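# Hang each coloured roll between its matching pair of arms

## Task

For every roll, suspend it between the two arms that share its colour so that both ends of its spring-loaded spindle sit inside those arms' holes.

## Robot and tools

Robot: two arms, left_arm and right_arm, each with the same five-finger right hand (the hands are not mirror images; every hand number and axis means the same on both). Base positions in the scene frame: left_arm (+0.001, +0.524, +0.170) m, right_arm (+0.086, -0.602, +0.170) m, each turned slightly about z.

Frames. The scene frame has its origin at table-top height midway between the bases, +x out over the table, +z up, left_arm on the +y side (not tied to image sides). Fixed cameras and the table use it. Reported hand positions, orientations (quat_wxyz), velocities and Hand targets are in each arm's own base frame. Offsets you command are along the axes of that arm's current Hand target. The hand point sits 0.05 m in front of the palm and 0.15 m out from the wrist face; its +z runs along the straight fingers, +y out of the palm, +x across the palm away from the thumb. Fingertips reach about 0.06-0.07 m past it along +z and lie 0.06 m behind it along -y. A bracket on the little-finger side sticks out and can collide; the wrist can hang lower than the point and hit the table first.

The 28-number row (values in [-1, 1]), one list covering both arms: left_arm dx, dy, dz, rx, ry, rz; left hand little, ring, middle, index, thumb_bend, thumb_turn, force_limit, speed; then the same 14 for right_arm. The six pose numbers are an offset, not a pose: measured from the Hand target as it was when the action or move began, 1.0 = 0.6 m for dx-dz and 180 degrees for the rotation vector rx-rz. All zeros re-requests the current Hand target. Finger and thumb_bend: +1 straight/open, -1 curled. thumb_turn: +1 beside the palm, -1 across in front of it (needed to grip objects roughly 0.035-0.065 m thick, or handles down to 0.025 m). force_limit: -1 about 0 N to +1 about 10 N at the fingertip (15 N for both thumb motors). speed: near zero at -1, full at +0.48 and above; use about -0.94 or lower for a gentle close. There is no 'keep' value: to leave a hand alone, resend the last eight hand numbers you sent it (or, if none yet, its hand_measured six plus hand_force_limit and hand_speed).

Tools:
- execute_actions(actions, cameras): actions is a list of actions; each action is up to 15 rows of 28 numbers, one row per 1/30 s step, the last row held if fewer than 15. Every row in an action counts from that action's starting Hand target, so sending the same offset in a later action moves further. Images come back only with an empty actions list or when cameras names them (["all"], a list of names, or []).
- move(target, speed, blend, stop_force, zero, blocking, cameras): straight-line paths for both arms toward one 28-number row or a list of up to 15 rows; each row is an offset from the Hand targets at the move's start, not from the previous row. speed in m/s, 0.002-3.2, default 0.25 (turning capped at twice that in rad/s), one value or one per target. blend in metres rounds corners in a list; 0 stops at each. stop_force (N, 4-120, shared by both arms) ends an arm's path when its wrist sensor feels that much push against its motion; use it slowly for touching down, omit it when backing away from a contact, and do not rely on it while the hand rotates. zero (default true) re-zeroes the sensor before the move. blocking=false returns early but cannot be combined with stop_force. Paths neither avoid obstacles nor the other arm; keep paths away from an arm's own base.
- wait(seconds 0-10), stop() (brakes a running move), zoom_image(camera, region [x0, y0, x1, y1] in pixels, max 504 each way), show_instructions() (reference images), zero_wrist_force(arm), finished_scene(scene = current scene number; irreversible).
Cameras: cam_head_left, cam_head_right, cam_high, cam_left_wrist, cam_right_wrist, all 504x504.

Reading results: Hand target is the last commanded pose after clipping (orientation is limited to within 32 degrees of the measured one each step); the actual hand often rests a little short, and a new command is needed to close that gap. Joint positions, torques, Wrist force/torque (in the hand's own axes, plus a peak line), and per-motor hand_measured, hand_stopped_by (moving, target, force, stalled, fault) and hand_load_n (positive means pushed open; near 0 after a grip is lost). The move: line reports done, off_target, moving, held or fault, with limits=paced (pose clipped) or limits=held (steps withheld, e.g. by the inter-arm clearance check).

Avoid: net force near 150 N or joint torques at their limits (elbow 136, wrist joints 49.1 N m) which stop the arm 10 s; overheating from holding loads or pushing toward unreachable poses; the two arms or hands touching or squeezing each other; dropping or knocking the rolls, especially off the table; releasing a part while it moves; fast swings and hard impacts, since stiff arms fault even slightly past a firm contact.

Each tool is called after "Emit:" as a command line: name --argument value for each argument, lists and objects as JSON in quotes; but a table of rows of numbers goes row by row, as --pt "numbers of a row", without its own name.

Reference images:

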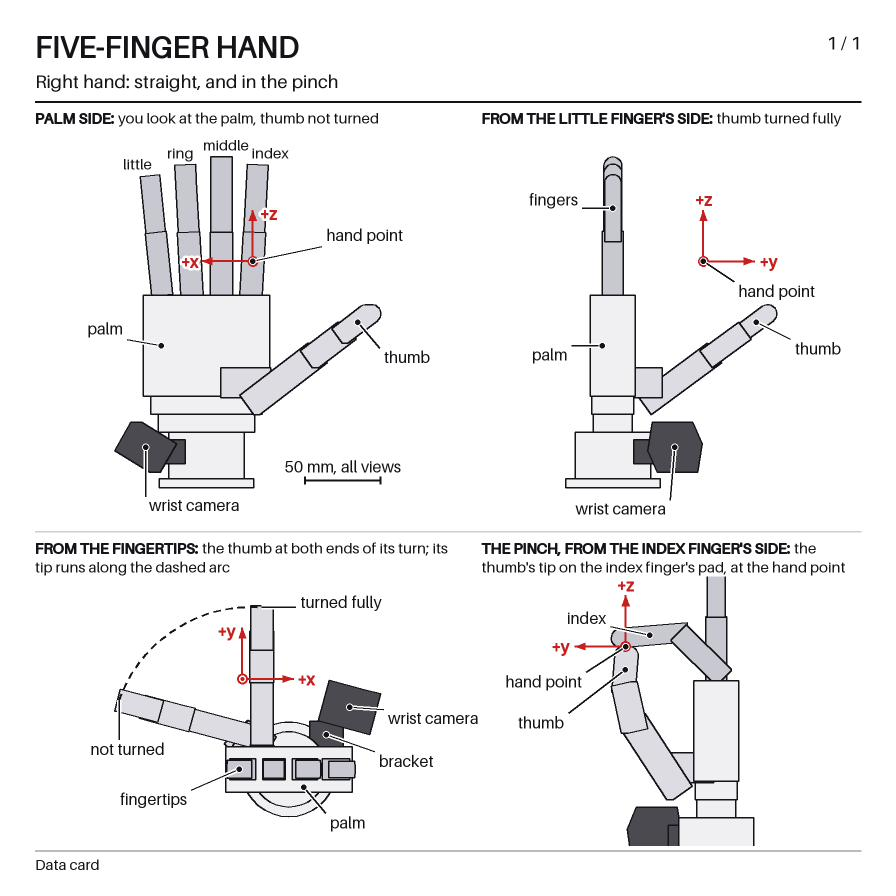

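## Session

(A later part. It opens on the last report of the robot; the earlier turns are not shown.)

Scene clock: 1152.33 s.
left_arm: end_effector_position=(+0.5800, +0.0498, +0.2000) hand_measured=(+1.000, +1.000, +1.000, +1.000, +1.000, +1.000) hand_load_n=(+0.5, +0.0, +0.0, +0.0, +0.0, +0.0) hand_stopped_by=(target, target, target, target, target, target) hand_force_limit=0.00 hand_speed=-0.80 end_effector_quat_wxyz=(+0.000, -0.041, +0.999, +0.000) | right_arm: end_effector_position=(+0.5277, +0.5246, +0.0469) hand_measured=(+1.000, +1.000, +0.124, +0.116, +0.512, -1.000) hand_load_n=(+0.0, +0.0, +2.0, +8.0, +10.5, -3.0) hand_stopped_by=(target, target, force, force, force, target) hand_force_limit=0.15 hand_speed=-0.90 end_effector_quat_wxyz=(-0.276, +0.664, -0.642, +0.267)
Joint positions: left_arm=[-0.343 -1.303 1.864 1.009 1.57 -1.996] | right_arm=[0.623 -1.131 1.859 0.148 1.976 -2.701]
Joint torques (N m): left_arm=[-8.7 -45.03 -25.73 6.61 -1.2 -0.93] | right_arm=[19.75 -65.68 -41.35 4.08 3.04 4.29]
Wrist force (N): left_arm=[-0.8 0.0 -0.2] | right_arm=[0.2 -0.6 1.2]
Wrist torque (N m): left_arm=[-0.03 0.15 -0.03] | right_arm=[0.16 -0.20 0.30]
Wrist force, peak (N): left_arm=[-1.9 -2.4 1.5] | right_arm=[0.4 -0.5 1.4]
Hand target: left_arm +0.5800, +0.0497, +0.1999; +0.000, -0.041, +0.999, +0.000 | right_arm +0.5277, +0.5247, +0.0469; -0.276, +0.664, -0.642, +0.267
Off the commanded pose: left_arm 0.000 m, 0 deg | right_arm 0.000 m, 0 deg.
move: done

Emit:
move --target '[-0.0463,-0.7142,0.3775,0.25,0,0,-1,-1,-1,1,1,1,0,0, 0,0,0,0,0,0,1,1,-0.1,-0.1,0.3,-1,0.15,-0.9]' --speed 0.25 --cameras '["all"]'

Scene clock: 1163.83 s.
left_arm: end_effector_position=(+0.6431, -0.3750, -0.0267) hand_measured=(-1.000, -1.000, -1.000, +1.000, +1.000, +1.000) hand_load_n=(+0.0, +0.0, +0.0, -0.5, +0.0, -0.5) hand_stopped_by=(target, target, target, target, target, target) hand_force_limit=0.00 hand_speed=0.00 end_effector_quat_wxyz=(+0.016, -0.038, +0.923, -0.382) | right_arm: end_effector_position=(+0.5277, +0.5247, +0.0469) hand_measured=(+1.000, +1.000, +0.124, +0.116, +0.512, -1.000) hand_load_n=(+0.0, +0.0, +2.0, +8.0, +10.0, -3.0) hand_stopped_by=(target, target, force, force, force, target) hand_force_limit=0.15 hand_speed=-0.90 end_effector_quat_wxyz=(-0.276, +0.664, -0.642, +0.267)
Joint positions: left_arm=[-0.643 -0.993 1.825 0.153 2.128 -2.468] | right_arm=[0.623 -1.131 1.859 0.148 1.976 -2.701]
Joint torques (N m): left_arm=[21.79 -71.16 -16.42 -0.6 0.53 -1.67] | right_arm=[18.68 -61.68 -41.18 4.22 3.98 4.04]
Wrist force (N): left_arm=[-1.4 -1.0 -0.1] | right_arm=[0.5 -0.6 1.3]
Wrist torque (N m): left_arm=[-0.13 0.30 0.01] | right_arm=[0.16 -0.25 0.29]
Wrist force, peak (N): left_arm=[-1.4 -1.2 1.8] | right_arm=[0.3 -1.0 1.3]
Hand target: left_arm +0.6432, -0.3749, -0.0267; +0.016, -0.038, +0.923, -0.382 | right_arm +0.5277, +0.5247, +0.0469; -0.276, +0.664, -0.642, +0.267
Off the commanded pose: left_arm 0.000 m, 0 deg | right_arm 0.000 m, 0 deg.
move: done
camera_calibration:
cam_left_wrist: T_world_to_cam=[[-0.308539, 0.648437, -0.69594, 0.420396], [0.744263, 0.620181, 0.247886, -0.246692], [0.592348, -0.44148, -0.673958, -0.447509], [0, 0, 0, 1]] pos_world=[0.578393, -0.317173, 0.0521198]
cam_right_wrist: T_world_to_cam=[[-0.674667, -0.25499, -0.692679, 0.524335], [-0.593574, 0.745234, 0.303802, -0.106636], [0.438741, 0.616122, -0.65414, -0.413111], [0, 0, 0, 1]] pos_world=[0.471703, 0.467696, 0.12536]

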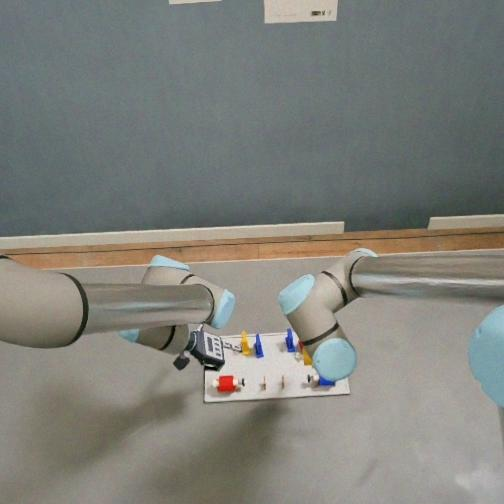

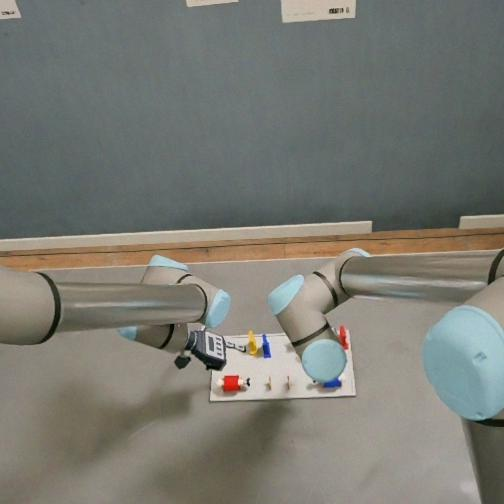

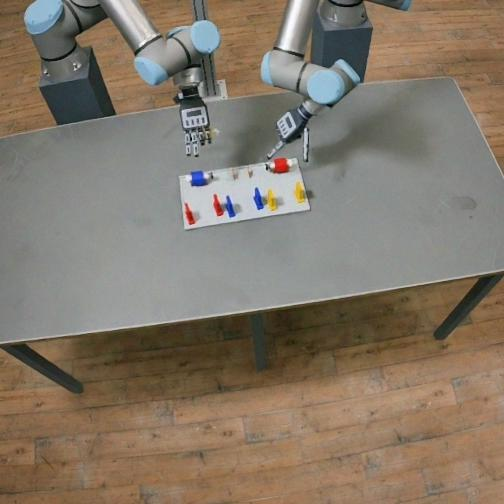

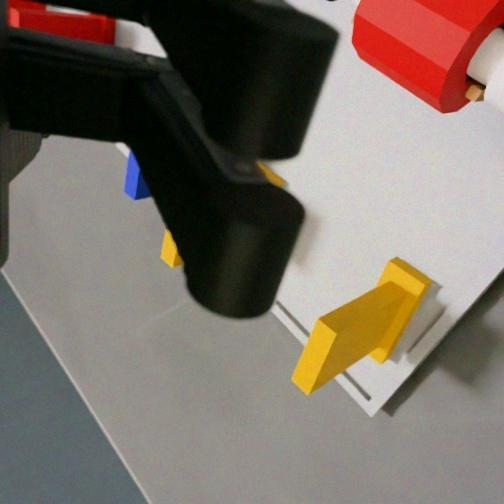

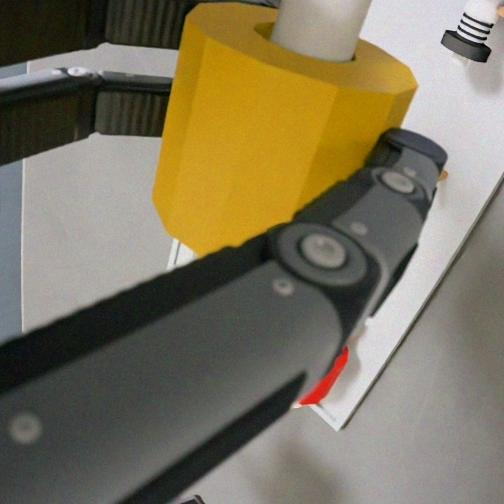

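Emit:
move --target '[0,0,0,0,0,0,1,1,1,1,1,1,0,0.3, 0,0,0,0,0,0,1,1,-0.1,-0.1,0.3,-1,0.15,-0.9]' --cameras '["cam_left_wrist"]'

Emit:
zoom_image --camera "cam_left_wrist" --region '[100, 130, 440, 430]'

Emit:
zoom_image --camera "cam_left_wrist" --region '[0, 0, 140, 140]'

Scene clock: 1201.30 s.
left_arm: end_effector_position=(+0.6431, -0.3749, -0.0267) hand_measured=(+1.000, +1.000, +1.000, +1.000, +1.000, +1.000) hand_load_n=(+0.0, +0.0, +0.0, +0.0, +0.0, -0.5) hand_stopped_by=(target, target, target, target, target, target) hand_force_limit=0.00 hand_speed=0.30 end_effector_quat_wxyz=(+0.016, -0.038, +0.923, -0.382) | right_arm: end_effector_position=(+0.5277, +0.5247, +0.0469) hand_measured=(+1.000, +1.000, +0.124, +0.116, +0.512, -1.000) hand_load_n=(+0.0, +0.0, +2.5, +8.0, +10.0, -3.0) hand_stopped_by=(target, target, force, force, force, target) hand_force_limit=0.15 hand_speed=-0.90 end_effector_quat_wxyz=(-0.276, +0.664, -0.642, +0.267)
Joint positions: left_arm=[-0.642 -0.993 1.826 0.153 2.128 -2.468] | right_arm=[0.623 -1.131 1.859 0.148 1.976 -2.701]
Joint torques (N m): left_arm=[20.56 -67.65 -21.89 0.61 1.1 -2.61] | right_arm=[18.18 -62.62 -41.53 4.05 3.75 3.85]
Wrist force (N): left_arm=[-1.7 -1.1 -0.2] | right_arm=[0.3 -0.5 0.9]
Wrist torque (N m): left_arm=[-0.17 0.35 -0.02] | right_arm=[0.20 -0.21 0.27]
Wrist force, peak (N): left_arm=[-1.8 -1.0 -0.2] | right_arm=[0.2 -0.8 1.4]
Hand target: left_arm +0.6432, -0.3749, -0.0267; +0.016, -0.038, +0.923, -0.382 | right_arm +0.5277, +0.5247, +0.0469; -0.276, +0.664, -0.642, +0.267
Off the commanded pose: left_arm 0.000 m, 0 deg | right_arm 0.000 m, 0 deg.
move: done
camera_calibration:
cam_left_wrist: T_world_to_cam=[[-0.308712, 0.648296, -0.695995, 0.420385], [0.744193, 0.62033, 0.247726, -0.246569], [0.592346, -0.441479, -0.67396, -0.447575], [0, 0, 0, 1]] pos_world=[0.578392, -0.317174, 0.0520199]
Images, in order (width x height): cam_left_wrist 504x504.

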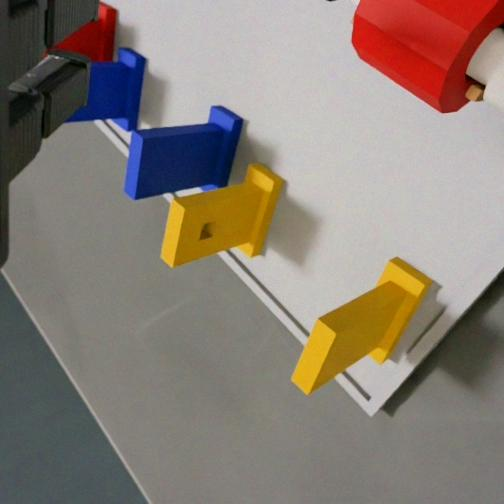

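Scaled by 1.482 from the camera's 504x504 image, which has a finer 720x720 frame.

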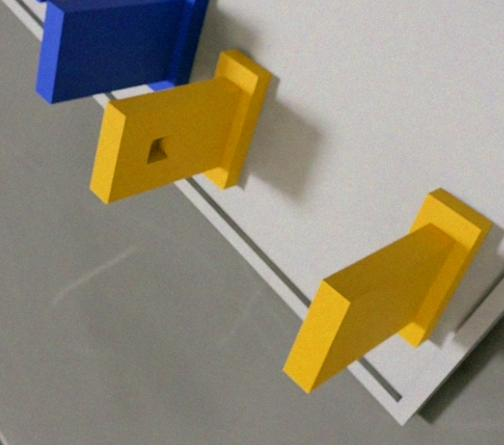

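Scaled by 3.600 from the camera's 504x504 image, which has a finer 720x720 frame.

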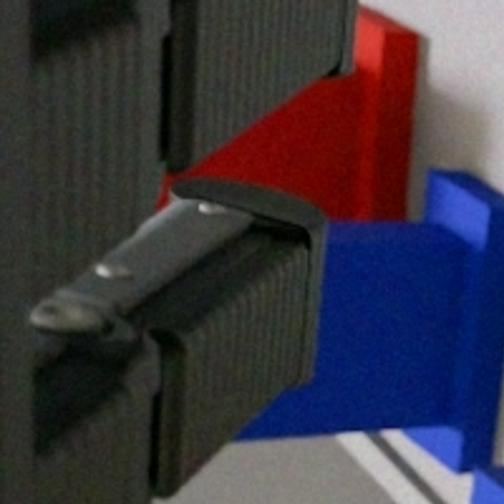

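Emit:
move --target '[0,0.0589,-0.0589,0,0,0,1,1,1,1,1,1,0,0.3, 0,0,0,0,0,0,1,1,-0.1,-0.1,0.3,-1,0.15,-0.9]' --speed 0.15 --cameras '["cam_left_wrist"]'

Emit:
zoom_image --camera "cam_left_wrist" --region '[60, 110, 400, 410]'

Scene clock: 1236.67 s.
left_arm: end_effector_position=(+0.6390, -0.3251, -0.0266) hand_measured=(+1.000, +1.000, +1.000, +1.000, +1.000, +1.000) hand_load_n=(+0.0, +0.0, +0.0, +0.0, +0.0, +0.0) hand_stopped_by=(target, target, target, target, target, target) hand_force_limit=0.00 hand_speed=0.30 end_effector_quat_wxyz=(+0.016, -0.038, +0.923, -0.382) | right_arm: end_effector_position=(+0.5277, +0.5247, +0.0469) hand_measured=(+1.000, +1.000, +0.124, +0.116, +0.512, -1.000) hand_load_n=(+0.0, +0.0, +2.0, +8.0, +10.0, -3.0) hand_stopped_by=(target, target, force, force, force, target) hand_force_limit=0.15 hand_speed=-0.90 end_effector_quat_wxyz=(-0.276, +0.664, -0.642, +0.267)
Joint positions: left_arm=[-0.579 -1.01 1.866 0.164 2.162 -2.404] | right_arm=[0.623 -1.131 1.859 0.148 1.976 -2.701]
Joint torques (N m): left_arm=[-15.69 -55.93 -31.72 0.36 -1.37 -2.59] | right_arm=[19.12 -63.49 -41.42 4.47 3.61 3.88]
Wrist force (N): left_arm=[-1.0 -1.1 0.2] | right_arm=[0.2 -0.2 1.1]
Wrist torque (N m): left_arm=[-0.22 0.19 0.14] | right_arm=[0.23 -0.21 0.28]
Wrist force, peak (N): left_arm=[-1.4 -2.0 0.6] | right_arm=[0.5 -0.7 1.4]
Hand target: left_arm +0.6390, -0.3251, -0.0267; +0.016, -0.038, +0.923, -0.382 | right_arm +0.5277, +0.5247, +0.0469; -0.276, +0.664, -0.642, +0.267
Off the commanded pose: left_arm 0.000 m, 0 deg | right_arm 0.000 m, 0 deg.
move: done
camera_calibration:
cam_left_wrist: T_world_to_cam=[[-0.308776, 0.648308, -0.695955, 0.386916], [0.744198, 0.620338, 0.247689, -0.274446], [0.592307, -0.441448, -0.674015, -0.422888], [0, 0, 0, 1]] pos_world=[0.574192, -0.267274, 0.0522203]
Images, in order (width x height): cam_left_wrist 504x504.

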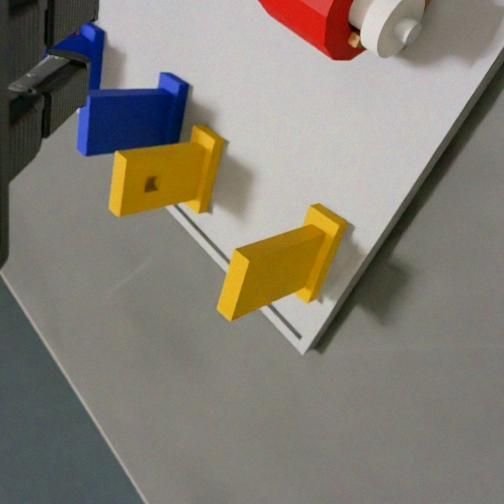

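Scaled by 1.482 from the camera's 504x504 image, which has a finer 720x720 frame.

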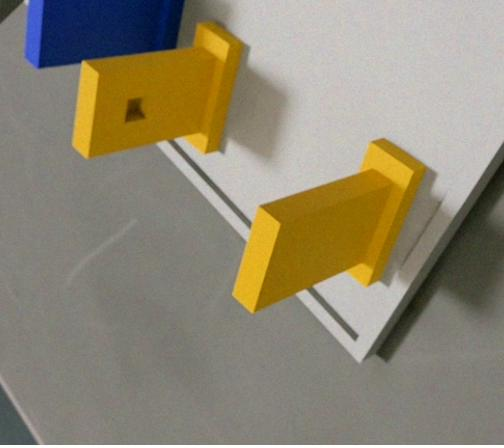

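Emit:
move --target '[-0.02,0.0589,-0.1296,0,0,0,1,1,1,1,1,1,0,0.3, 0,0,0,0,0,0,1,1,-0.1,-0.1,0.3,-1,0.15,-0.9]' --speed 0.2 --cameras '["cam_left_wrist","cam_right_wrist"]'

Emit:
zoom_image --camera "cam_right_wrist" --region '[220, 0, 420, 120]'

Scene clock: 1273.27 s.
left_arm: end_effector_position=(+0.6443, -0.2445, +0.0034) hand_measured=(+1.000, +1.000, +1.000, +1.000, +1.000, +1.000) hand_load_n=(+0.0, +0.0, +0.0, +0.0, +0.0, +0.0) hand_stopped_by=(target, target, target, target, target, target) hand_force_limit=0.00 hand_speed=0.30 end_effector_quat_wxyz=(+0.016, -0.038, +0.923, -0.382) | right_arm: end_effector_position=(+0.5277, +0.5247, +0.0469) hand_measured=(+1.000, +1.000, +0.124, +0.116, +0.512, -1.000) hand_load_n=(+0.0, +0.0, +2.0, +8.0, +10.5, -2.5) hand_stopped_by=(target, target, force, force, force, target) hand_force_limit=0.15 hand_speed=-0.90 end_effector_quat_wxyz=(-0.276, +0.664, -0.642, +0.267)
Joint positions: left_arm=[-0.456 -1.048 1.879 0.266 2.222 -2.273] | right_arm=[0.623 -1.131 1.859 0.148 1.976 -2.701]
Joint torques (N m): left_arm=[10.12 -53.58 -30.98 1.41 -0.94 0.57] | right_arm=[19.14 -62.25 -41.27 4.11 3.55 3.96]
Wrist force (N): left_arm=[-0.9 -0.9 -0.4] | right_arm=[0.4 -0.4 1.0]
Wrist torque (N m): left_arm=[-0.13 0.19 0.17] | right_arm=[0.21 -0.22 0.29]
Wrist force, peak (N): left_arm=[-1.2 -1.8 2.0] | right_arm=[0.5 -0.6 1.5]
Hand target: left_arm +0.6444, -0.2445, +0.0034; +0.016, -0.038, +0.923, -0.382 | right_arm +0.5277, +0.5247, +0.0469; -0.276, +0.664, -0.642, +0.267
Off the commanded pose: left_arm 0.000 m, 0 deg | right_arm 0.000 m, 0 deg.
move: done
camera_calibration:
cam_left_wrist: T_world_to_cam=[[-0.308717, 0.648263, -0.696023, 0.357102], [0.744139, 0.620383, 0.247755, -0.335833], [0.592411, -0.441452, -0.673921, -0.370423], [0, 0, 0, 1]] pos_world=[0.579592, -0.186675, 0.0821196]
cam_right_wrist: T_world_to_cam=[[-0.674667, -0.25499, -0.692679, 0.524335], [-0.593574, 0.745234, 0.303802, -0.106636], [0.438741, 0.616122, -0.65414, -0.413111], [0, 0, 0, 1]] pos_world=[0.471703, 0.467696, 0.12536]
Images, in order (width x height): cam_left_wrist 504x504, cam_right_wrist 504x504.

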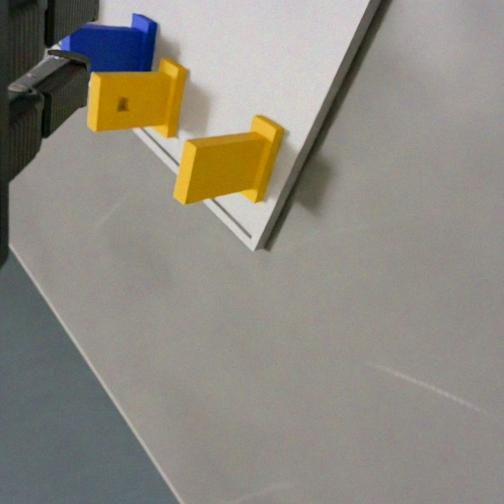

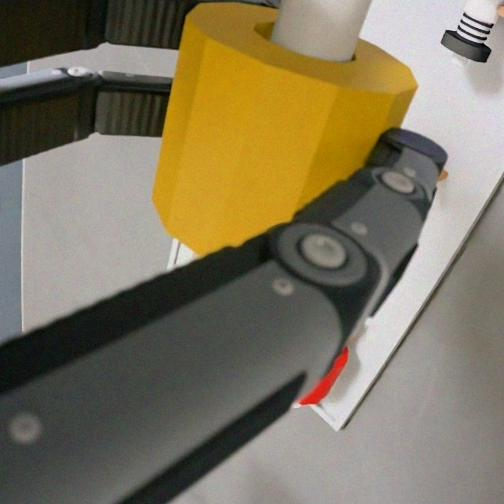

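Scaled by 2.520 from the camera's 504x504 image, which has a finer 720x720 frame.

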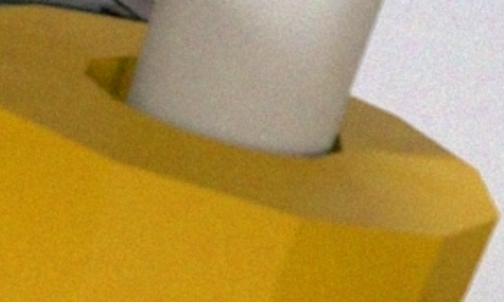

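Emit:
move --target '[0,0,0,0,0,0,1,1,1,1,1,1,0,0.3, -0.4193,-0.0935,0.286,-0.0057,-0.1016,0.0557,1,1,-0.1,-0.1,0.3,-1,0.15,-0.9]' --speed 0.12 --cameras '["all"]'

Scene clock: 1306.23 s.
left_arm: end_effector_position=(+0.6444, -0.2445, +0.0034) hand_measured=(+1.000, +1.000, +1.000, +1.000, +1.000, +1.000) hand_load_n=(+0.0, +0.0, +0.0, +0.0, +0.0, +0.0) hand_stopped_by=(target, target, target, target, target, target) hand_force_limit=0.00 hand_speed=0.30 end_effector_quat_wxyz=(+0.016, -0.038, +0.923, -0.382) | right_arm: end_effector_position=(+0.6802, +0.7816, -0.0345) hand_measured=(+1.000, +1.000, +0.124, +0.116, +0.512, -1.000) hand_load_n=(+0.0, +0.0, +2.0, +8.0, +10.0, -3.0) hand_stopped_by=(target, target, force, force, force, target) hand_force_limit=0.15 hand_speed=-0.90 end_effector_quat_wxyz=(-0.390, +0.642, -0.648, +0.127)
Joint positions: left_arm=[-0.456 -1.048 1.879 0.266 2.222 -2.272] | right_arm=[0.667 -0.74 1.362 0.113 1.721 -2.532]
Joint torques (N m): left_arm=[19.89 -51.36 -31.95 5.02 0.57 2.54] | right_arm=[-3.74 -107.84 -31.03 2.82 3.18 -3]
Wrist force (N): left_arm=[-1.2 -0.9 -0.5] | right_arm=[0.5 -0.4 0.3]
Wrist torque (N m): left_arm=[-0.13 0.25 0.14] | right_arm=[0.12 -0.19 0.20]
Wrist force, peak (N): left_arm=[-1.4 -1.2 -0.8] | right_arm=[0.4 -0.6 1.6]
Hand target: left_arm +0.6444, -0.2445, +0.0034; +0.016, -0.038, +0.923, -0.382 | right_arm +0.6803, +0.7815, -0.0345; -0.390, +0.642, -0.648, +0.127
Off the commanded pose: left_arm 0.000 m, 0 deg | right_arm 0.000 m, 0 deg.
move: done
camera_calibration:
cam_left_wrist: T_world_to_cam=[[-0.308712, 0.648296, -0.695995, 0.357102], [0.744193, 0.62033, 0.247726, -0.335872], [0.592346, -0.441479, -0.67396, -0.370386], [0, 0, 0, 1]] pos_world=[0.579592, -0.186674, 0.0821199]
cam_right_wrist: T_world_to_cam=[[-0.678922, -0.0744816, -0.730423, 0.496958], [-0.647035, 0.530876, 0.547281, 0.029463], [0.347001, 0.84417, -0.408615, -0.798949], [0, 0, 0, 1]] pos_world=[0.633696, 0.695822, 0.0204024]

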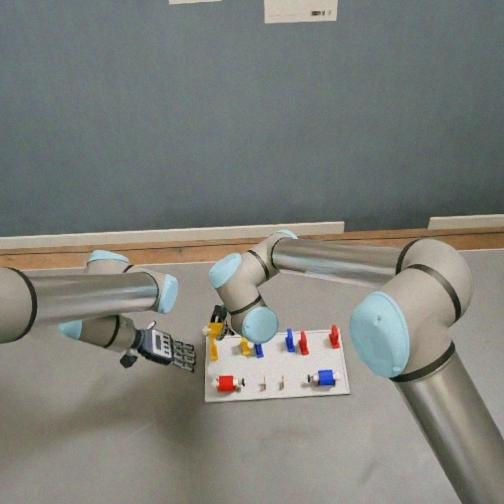

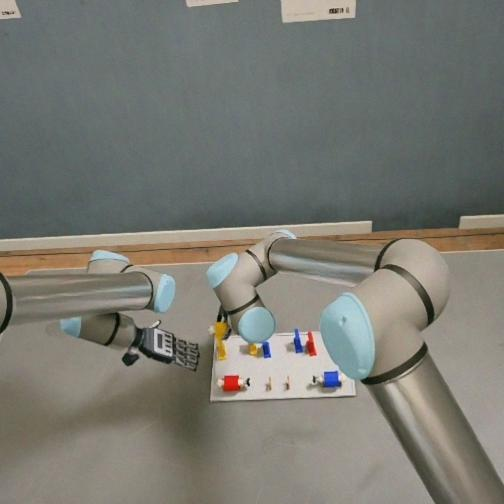

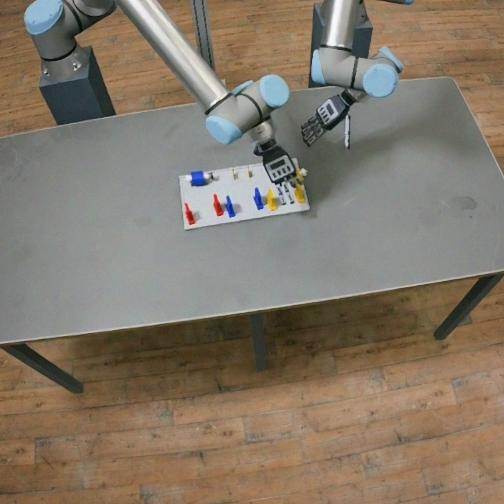

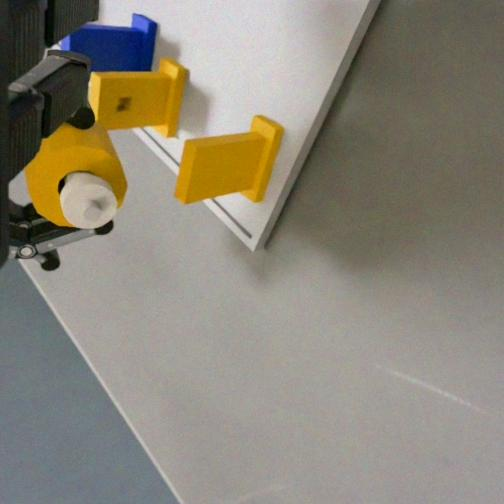

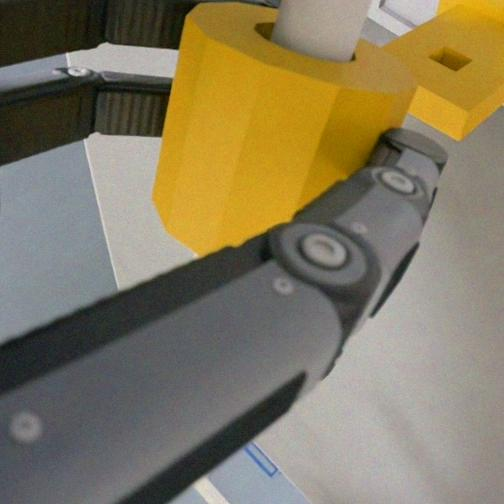

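Emit:
zoom_image --camera "cam_left_wrist" --region '[0, 20, 280, 280]'

Emit:
zoom_image --camera "cam_high" --region '[230, 110, 330, 230]'

Emit:
zoom_image --camera "cam_right_wrist" --region '[240, 0, 504, 160]'

Scaled by 1.800 from the camera's 504x504 image, which has a finer 720x720 frame.

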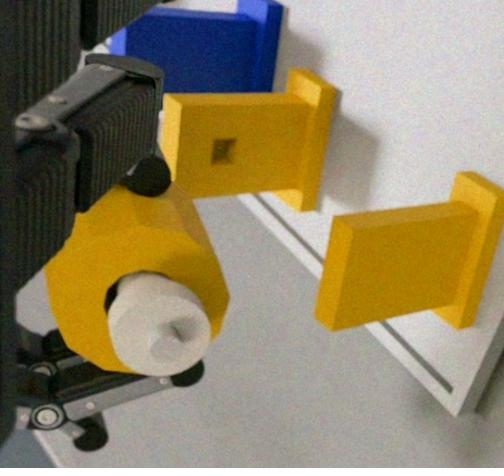

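Scaled by 4.200 from the camera's 504x504 image, which has a finer 720x720 frame.

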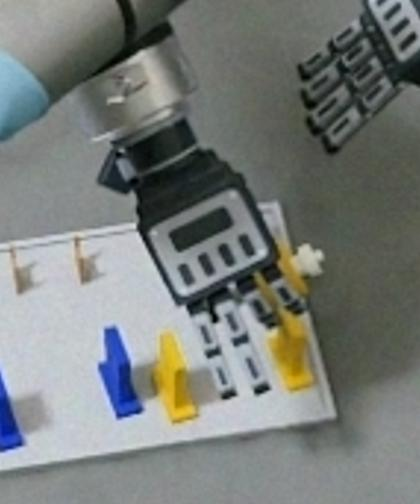

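Scaled by 1.909 from the camera's 504x504 image, which has a finer 720x720 frame.

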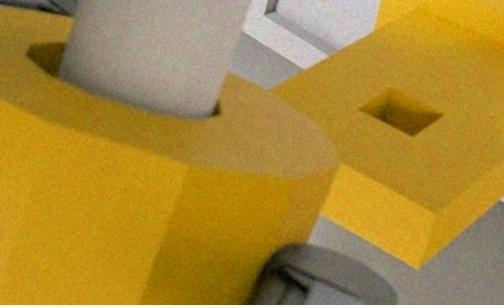

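Emit:
move --target '[0,-0.0354,0.0354,0,0,0,1,1,1,1,1,1,0,0.3, 0,0,0,0,0,0,1,1,-0.1,-0.1,0.3,-1,0.15,-0.9]' --speed 0.15 --cameras '["cam_left_wrist"]'

Emit:
zoom_image --camera "cam_left_wrist" --region '[60, 60, 340, 340]'

Scene clock: 1348.60 s.
left_arm: end_effector_position=(+0.6470, -0.2746, +0.0033) hand_measured=(+1.000, +1.000, +1.000, +1.000, +1.000, +1.000) hand_load_n=(+0.0, +0.0, +0.0, +0.0, +0.0, +0.0) hand_stopped_by=(target, target, target, target, target, target) hand_force_limit=0.00 hand_speed=0.30 end_effector_quat_wxyz=(+0.016, -0.038, +0.923, -0.382) end_effector_velocity=(+0.001, +0.003, +0.000) end_effector_angular_velocity=(+0.000, -0.003, +0.000) | right_arm: end_effector_position=(+0.6803, +0.7815, -0.0345) hand_measured=(+1.000, +1.000, +0.124, +0.116, +0.512, -1.000) hand_load_n=(+0.0, +0.0, +2.5, +6.5, +9.0, -2.0) hand_stopped_by=(target, target, force, force, force, target) hand_force_limit=0.15 hand_speed=-0.90 end_effector_quat_wxyz=(-0.390, +0.642, -0.648, +0.127)
Joint positions: left_arm=[-0.5 -1.044 1.864 0.248 2.202 -2.32] | right_arm=[0.667 -0.74 1.362 0.113 1.721 -2.532]
Joint velocities: left_arm=[0.004 0 0.001 0 0.001 0.006] | right_arm=[within noise]
Joint torques (N m): left_arm=[23.86 -68.68 -14.86 4.91 3.35 3.13] | right_arm=[-18.34 -101.72 -43.58 0.93 3.41 -3.14]
Wrist force (N): left_arm=[-1.2 -1.0 -0.2] | right_arm=[0.7 -0.7 0.2]
Wrist torque (N m): left_arm=[-0.18 0.25 0.07] | right_arm=[0.08 -0.22 0.22]
Wrist force, peak (N): left_arm=[-1.5 -1.6 -0.4] | right_arm=[1.3 -0.5 0.5]
Hand target: left_arm +0.6469, -0.2744, +0.0033; +0.016, -0.038, +0.923, -0.382 | right_arm +0.6803, +0.7815, -0.0345; -0.390, +0.642, -0.648, +0.127
Off the commanded pose: left_arm 0.000 m, 0 deg | right_arm 0.000 m, 0 deg.
move: done
camera_calibration:
cam_left_wrist: T_world_to_cam=[[-0.308475, 0.648244, -0.696149, 0.377281], [0.744144, 0.620322, 0.247892, -0.319122], [0.592531, -0.441567, -0.673741, -0.385361], [0, 0, 0, 1]] pos_world=[0.582193, -0.216774, 0.0821182]
Images, in order (width x height): cam_left_wrist 504x504.

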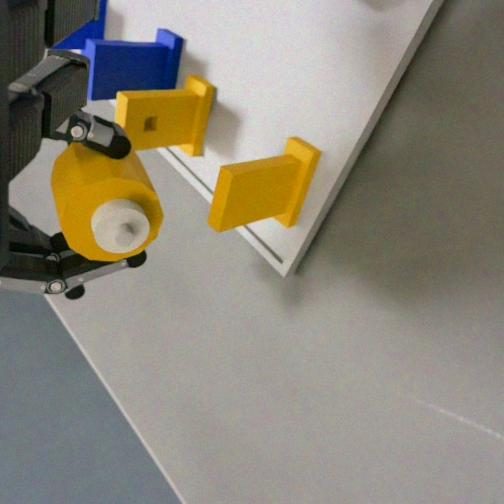

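Scaled by 1.800 from the camera's 504x504 image, which has a finer 720x720 frame.

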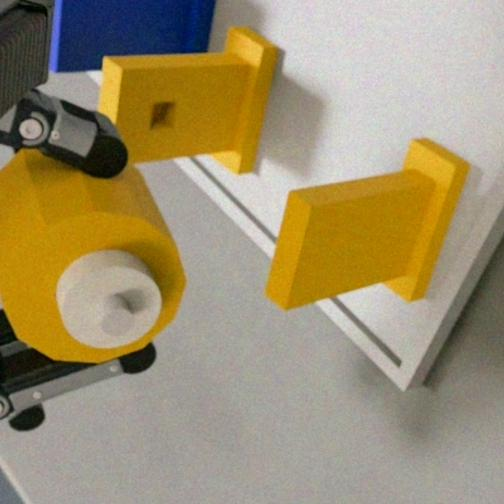

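Emit:
zoom_image --camera "cam_left_wrist" --region '[80, 180, 180, 280]'

Emit:
zoom_image --camera "cam_left_wrist" --region '[100, 70, 220, 190]'

Emit:
zoom_image --camera "cam_left_wrist" --region '[200, 130, 330, 260]'

Scaled by 5.040 from the camera's 504x504 image, which has a finer 720x720 frame.

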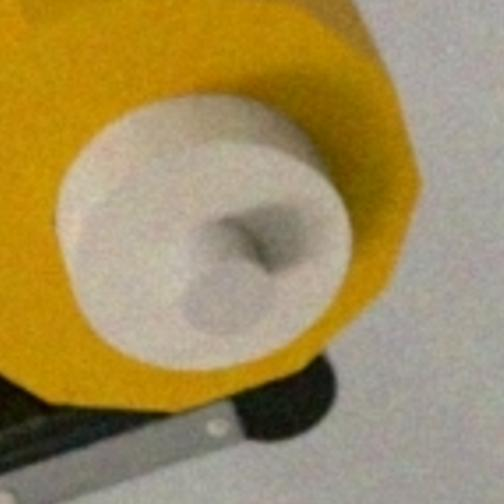

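Scaled by 4.200 from the camera's 504x504 image, which has a finer 720x720 frame.

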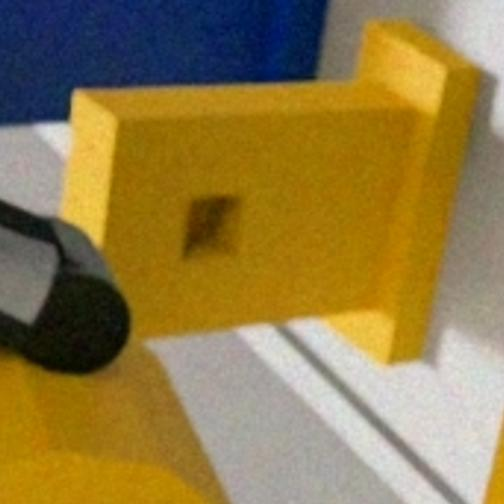

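Scaled by 3.877 from the camera's 504x504 image, which has a finer 720x720 frame.

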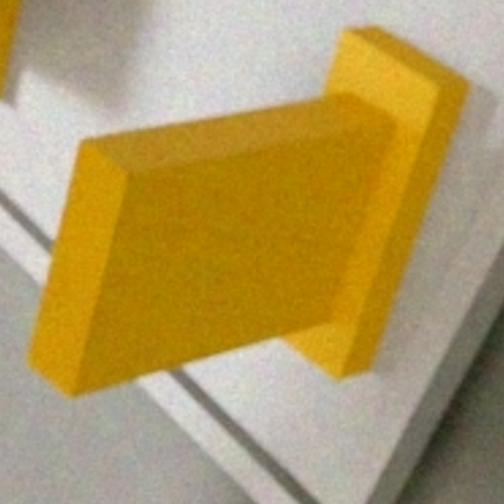

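Emit:
move --target '[0,0,0,0,0,0,1,1,1,1,1,1,0,0.3, 0.0217,0.0422,0.042,0,0,0,1,1,-0.1,-0.1,0.3,-1,0.15,-0.9]' --speed 0.06 --cameras '["cam_left_wrist","cam_right_wrist"]'

Emit:
zoom_image --camera "cam_left_wrist" --region '[80, 60, 300, 280]'

Scene clock: 1371.43 s.
left_arm: end_effector_position=(+0.6469, -0.2744, +0.0033) hand_measured=(+1.000, +1.000, +1.000, +1.000, +1.000, +1.000) hand_load_n=(+0.0, +0.0, +0.0, +0.0, +0.0, +0.0) hand_stopped_by=(target, target, target, target, target, target) hand_force_limit=0.00 hand_speed=0.30 end_effector_quat_wxyz=(+0.016, -0.038, +0.923, -0.382) | right_arm: end_effector_position=(+0.6802, +0.7815, -0.0727) hand_measured=(+1.000, +1.000, +0.124, +0.116, +0.512, -1.000) hand_load_n=(+0.0, +0.0, +3.0, +4.5, +8.0, -1.0) hand_stopped_by=(target, target, force, force, force, target) hand_force_limit=0.15 hand_speed=-0.90 end_effector_quat_wxyz=(-0.390, +0.642, -0.648, +0.127)
Joint positions: left_arm=[-0.499 -1.044 1.864 0.248 2.202 -2.32] | right_arm=[0.667 -0.702 1.369 0.068 1.721 -2.532]
Joint torques (N m): left_arm=[23.24 -76.72 -17.12 6.02 2.51 2.59] | right_arm=[-18.11 -118.42 -32.91 3.7 2.87 -3.09]
Wrist force (N): left_arm=[-1.4 -0.9 -0.3] | right_arm=[1.0 -0.8 0.2]
Wrist torque (N m): left_arm=[-0.17 0.28 0.03] | right_arm=[0.09 -0.24 0.22]
Wrist force, peak (N): left_arm=[-1.2 -1.6 -0.5] | right_arm=[0.6 -1.7 -0.5]
Hand target: left_arm +0.6469, -0.2744, +0.0033; +0.016, -0.038, +0.923, -0.382 | right_arm +0.6803, +0.7815, -0.0725; -0.390, +0.642, -0.648, +0.127
Off the commanded pose: left_arm 0.000 m, 0 deg | right_arm 0.000 m, 0 deg.
move: done
camera_calibration:
cam_left_wrist: T_world_to_cam=[[-0.308712, 0.648296, -0.695995, 0.377258], [0.744193, 0.62033, 0.247726, -0.319185], [0.592346, -0.441479, -0.67396, -0.385068], [0, 0, 0, 1]] pos_world=[0.582092, -0.216574, 0.0821199]
cam_right_wrist: T_world_to_cam=[[-0.678908, -0.0745848, -0.730425, 0.469039], [-0.647043, 0.530961, 0.547189, 0.0504208], [0.347015, 0.844108, -0.408733, -0.814481], [0, 0, 0, 1]] pos_world=[0.633696, 0.695721, -0.0178975]
Images, in order (width x height): cam_left_wrist 504x504, cam_right_wrist 504x504.

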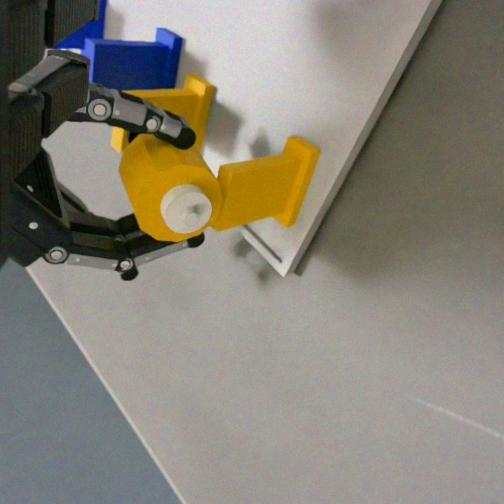

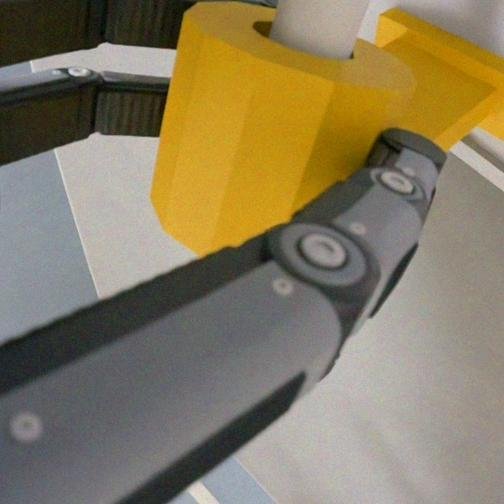

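Scaled by 2.291 from the camera's 504x504 image, which has a finer 720x720 frame.

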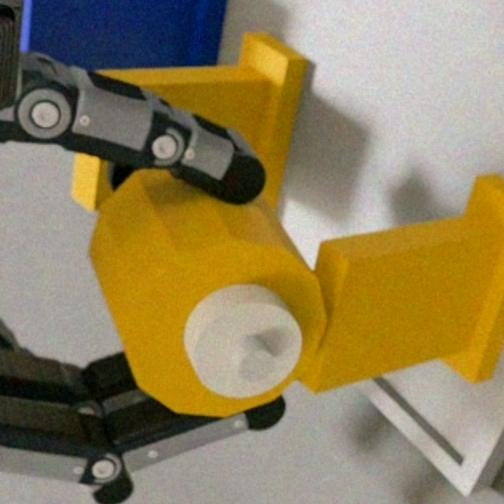

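Emit:
zoom_image --camera "cam_left_wrist" --region '[140, 160, 240, 260]'

Emit:
move --target '[0.15,0,0,0,0,0,1,1,1,1,1,1,0,0.3, 0,0,0,0,0,0,1,1,-0.1,-0.1,0.3,-1,0.15,-0.9]' --speed 0.2 --cameras '["cam_left_wrist"]'

Emit:
zoom_image --camera "cam_left_wrist" --region '[40, 200, 240, 400]'

Scaled by 5.040 from the camera's 504x504 image, which has a finer 720x720 frame.

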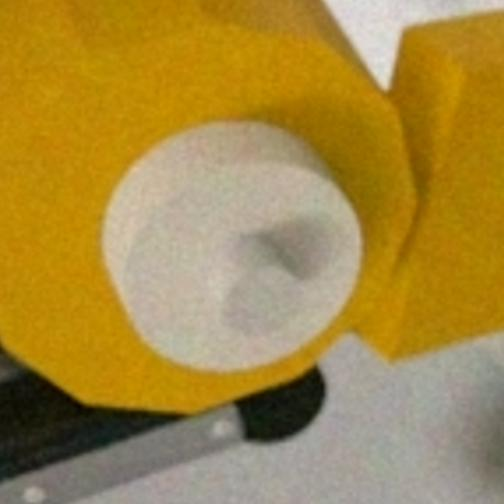

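Scene clock: 1382.43 s.
left_arm: end_effector_position=(+0.5573, -0.2819, +0.0034) hand_measured=(+1.000, +1.000, +1.000, +1.000, +1.000, +1.000) hand_load_n=(+0.0, +0.0, +0.0, +0.0, +0.0, +0.0) hand_stopped_by=(target, target, target, target, target, target) hand_force_limit=0.00 hand_speed=0.30 end_effector_quat_wxyz=(+0.016, -0.038, +0.923, -0.382) | right_arm: end_effector_position=(+0.6803, +0.7815, -0.0725) hand_measured=(+1.000, +1.000, +0.124, +0.116, +0.512, -1.000) hand_load_n=(-0.5, +0.0, +3.0, +4.5, +8.0, -1.0) hand_stopped_by=(target, target, force, force, force, target) hand_force_limit=0.15 hand_speed=-0.90 end_effector_quat_wxyz=(-0.390, +0.642, -0.648, +0.127)
Joint positions: left_arm=[-0.596 -1.16 2.049 0.121 2.153 -2.422] | right_arm=[0.667 -0.702 1.369 0.069 1.721 -2.532]
Joint torques (N m): left_arm=[5.1 -58.83 -17.19 3.94 1.29 0.51] | right_arm=[-9.09 -118.48 -43.56 3.48 1.46 -2.91]
Wrist force (N): left_arm=[-1.3 -1.0 -0.6] | right_arm=[0.8 -0.4 0.6]
Wrist torque (N m): left_arm=[-0.15 0.27 -0.01] | right_arm=[0.14 -0.23 0.22]
Wrist force, peak (N): left_arm=[-3.5 -1.1 -0.5] | right_arm=[0.9 -0.5 1.1]
Hand target: left_arm +0.5572, -0.2818, +0.0033; +0.016, -0.038, +0.923, -0.382 | right_arm +0.6803, +0.7815, -0.0725; -0.390, +0.642, -0.648, +0.127
Off the commanded pose: left_arm 0.000 m, 0 deg | right_arm 0.000 m, 0 deg.
move: done
camera_calibration:
cam_left_wrist: T_world_to_cam=[[-0.308514, 0.648304, -0.696075, 0.35437], [0.744211, 0.620261, 0.247844, -0.247887], [0.592426, -0.441563, -0.673835, -0.335374], [0, 0, 0, 1]] pos_world=[0.492493, -0.224074, 0.0821189]
Images, in order (width x height): cam_left_wrist 504x504.

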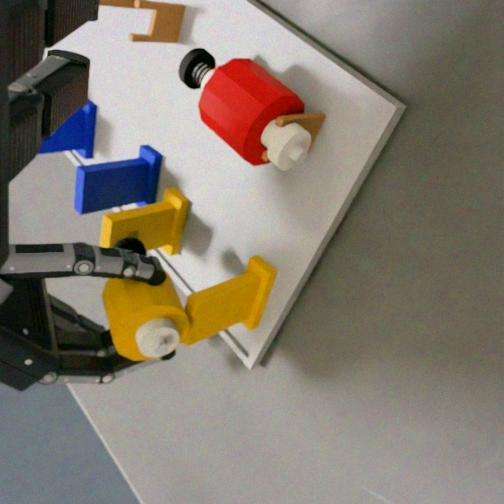

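Scaled by 2.520 from the camera's 504x504 image, which has a finer 720x720 frame.

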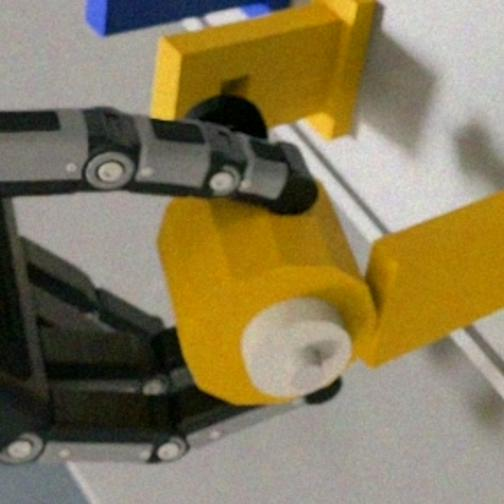

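Emit:
zoom_image --camera "cam_left_wrist" --region '[120, 290, 220, 390]'

Emit:
zoom_image --camera "cam_left_wrist" --region '[90, 190, 190, 290]'

Emit:
zoom_image --camera "cam_left_wrist" --region '[180, 240, 300, 360]'

Scaled by 5.040 from the camera's 504x504 image, which has a finer 720x720 frame.

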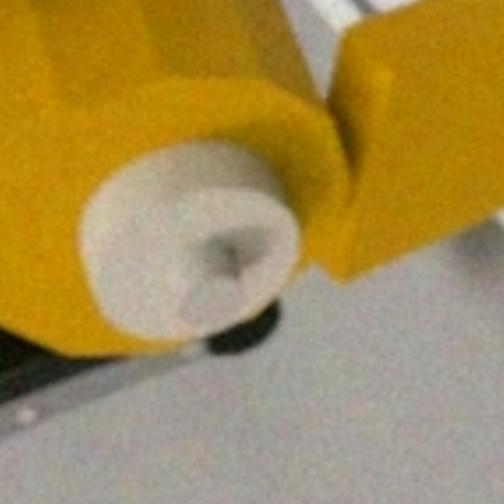

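Scaled by 5.040 from the camera's 504x504 image, which has a finer 720x720 frame.

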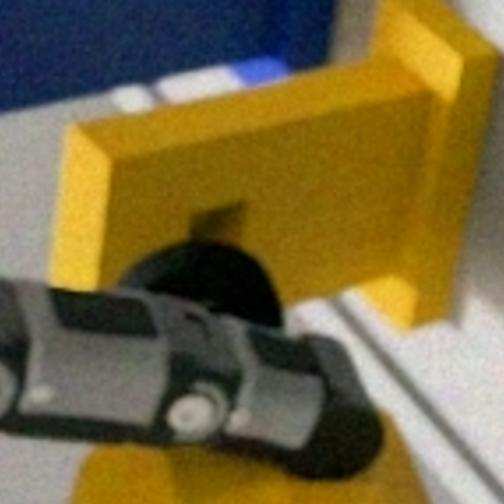

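Scaled by 4.200 from the camera's 504x504 image, which has a finer 720x720 frame.

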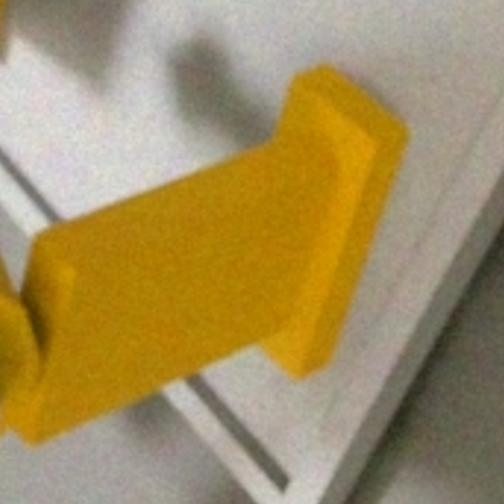

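Emit:
move --target '[0,0,0,0,0,0,1,1,1,1,1,1,0,0.3, 0.013,0.0073,0.0097,0,-0.0157,0.0158,1,1,-0.1,-0.1,0.3,-1,0.15,-0.9]' --speed 0.04 --cameras '["cam_left_wrist","cam_right_wrist"]'

Emit:
zoom_image --camera "cam_left_wrist" --region '[80, 190, 180, 290]'

Emit:
zoom_image --camera "cam_left_wrist" --region '[120, 280, 220, 380]'

Scene clock: 1470.13 s.
left_arm: end_effector_position=(+0.5572, -0.2818, +0.0033) hand_measured=(+1.000, +1.000, +1.000, +1.000, +1.000, +1.000) hand_load_n=(+0.0, +0.0, +0.0, +0.0, +0.0, -0.5) hand_stopped_by=(target, target, target, target, target, target) hand_force_limit=0.00 hand_speed=0.30 end_effector_quat_wxyz=(+0.016, -0.038, +0.923, -0.382) | right_arm: end_effector_position=(+0.6820, +0.7766, -0.0821) hand_measured=(+1.000, +1.000, +0.124, +0.116, +0.512, -1.000) hand_load_n=(+0.0, +0.0, +2.5, +0.0, +2.5, +0.5) hand_stopped_by=(target, target, force, force, force, target) hand_force_limit=0.15 hand_speed=-0.90 end_effector_quat_wxyz=(-0.409, +0.628, -0.654, +0.102)
Joint positions: left_arm=[-0.596 -1.16 2.049 0.121 2.153 -2.422] | right_arm=[0.646 -0.705 1.41 0 1.665 -2.5]
Joint torques (N m): left_arm=[22.05 -62.03 -15.08 0.2 1.96 -2.14] | right_arm=[17.32 -117.92 -43.02 3.4 3.63 -2.81]
Wrist force (N): left_arm=[-1.4 -0.6 -0.4] | right_arm=[0.3 0.1 0.7]
Wrist torque (N m): left_arm=[-0.09 0.29 0.00] | right_arm=[0.19 -0.10 0.07]
Wrist force, peak (N): left_arm=[-1.1 -1.4 -1.0] | right_arm=[0.8 -1.5 -0.6]
Hand target: left_arm +0.5572, -0.2818, +0.0033; +0.016, -0.038, +0.923, -0.382 | right_arm +0.6820, +0.7768, -0.0820; -0.409, +0.629, -0.654, +0.102
Off the commanded pose: left_arm 0.000 m, 0 deg | right_arm 0.000 m, 0 deg.
move: done
camera_calibration:
cam_left_wrist: T_world_to_cam=[[-0.308712, 0.648296, -0.695995, 0.354294], [0.744193, 0.62033, 0.247726, -0.247815], [0.592346, -0.441479, -0.67396, -0.335268], [0, 0, 0, 1]] pos_world=[0.492392, -0.223974, 0.0820199]
cam_right_wrist: T_world_to_cam=[[-0.686099, -0.0235816, -0.727126, 0.428602], [-0.641288, 0.491567, 0.589163, 0.0893681], [0.343537, 0.870521, -0.352386, -0.828416], [0, 0, 0, 1]] pos_world=[0.635966, 0.68733, -0.032927]
Images, in order (width x height): cam_left_wrist 504x504, cam_right_wrist 504x504.

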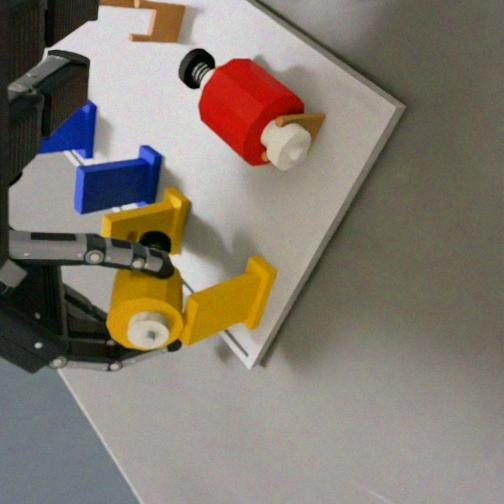

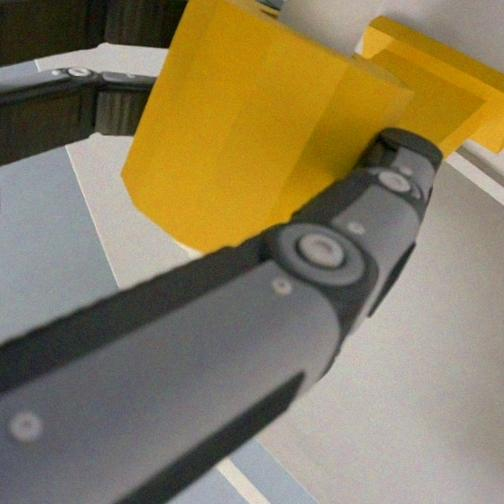

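Scaled by 5.040 from the camera's 504x504 image, which has a finer 720x720 frame.

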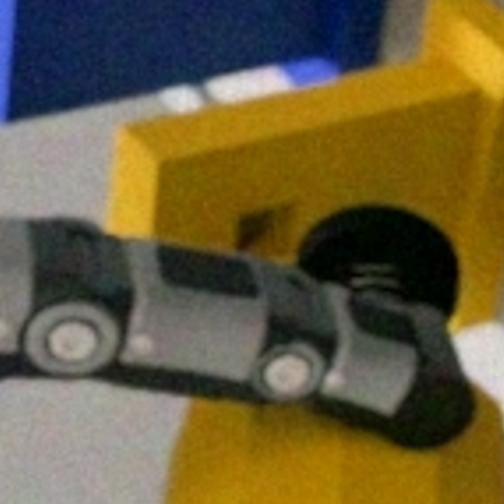

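Scaled by 5.040 from the camera's 504x504 image, which has a finer 720x720 frame.

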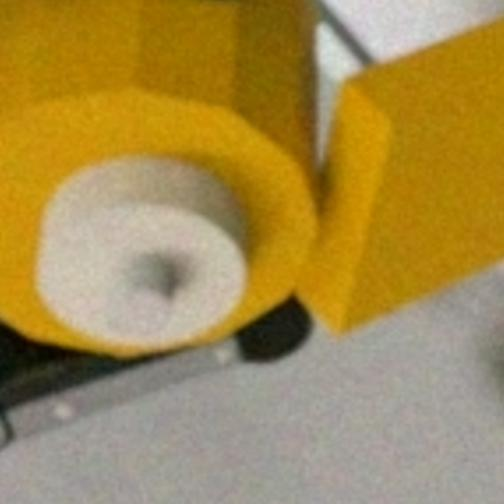

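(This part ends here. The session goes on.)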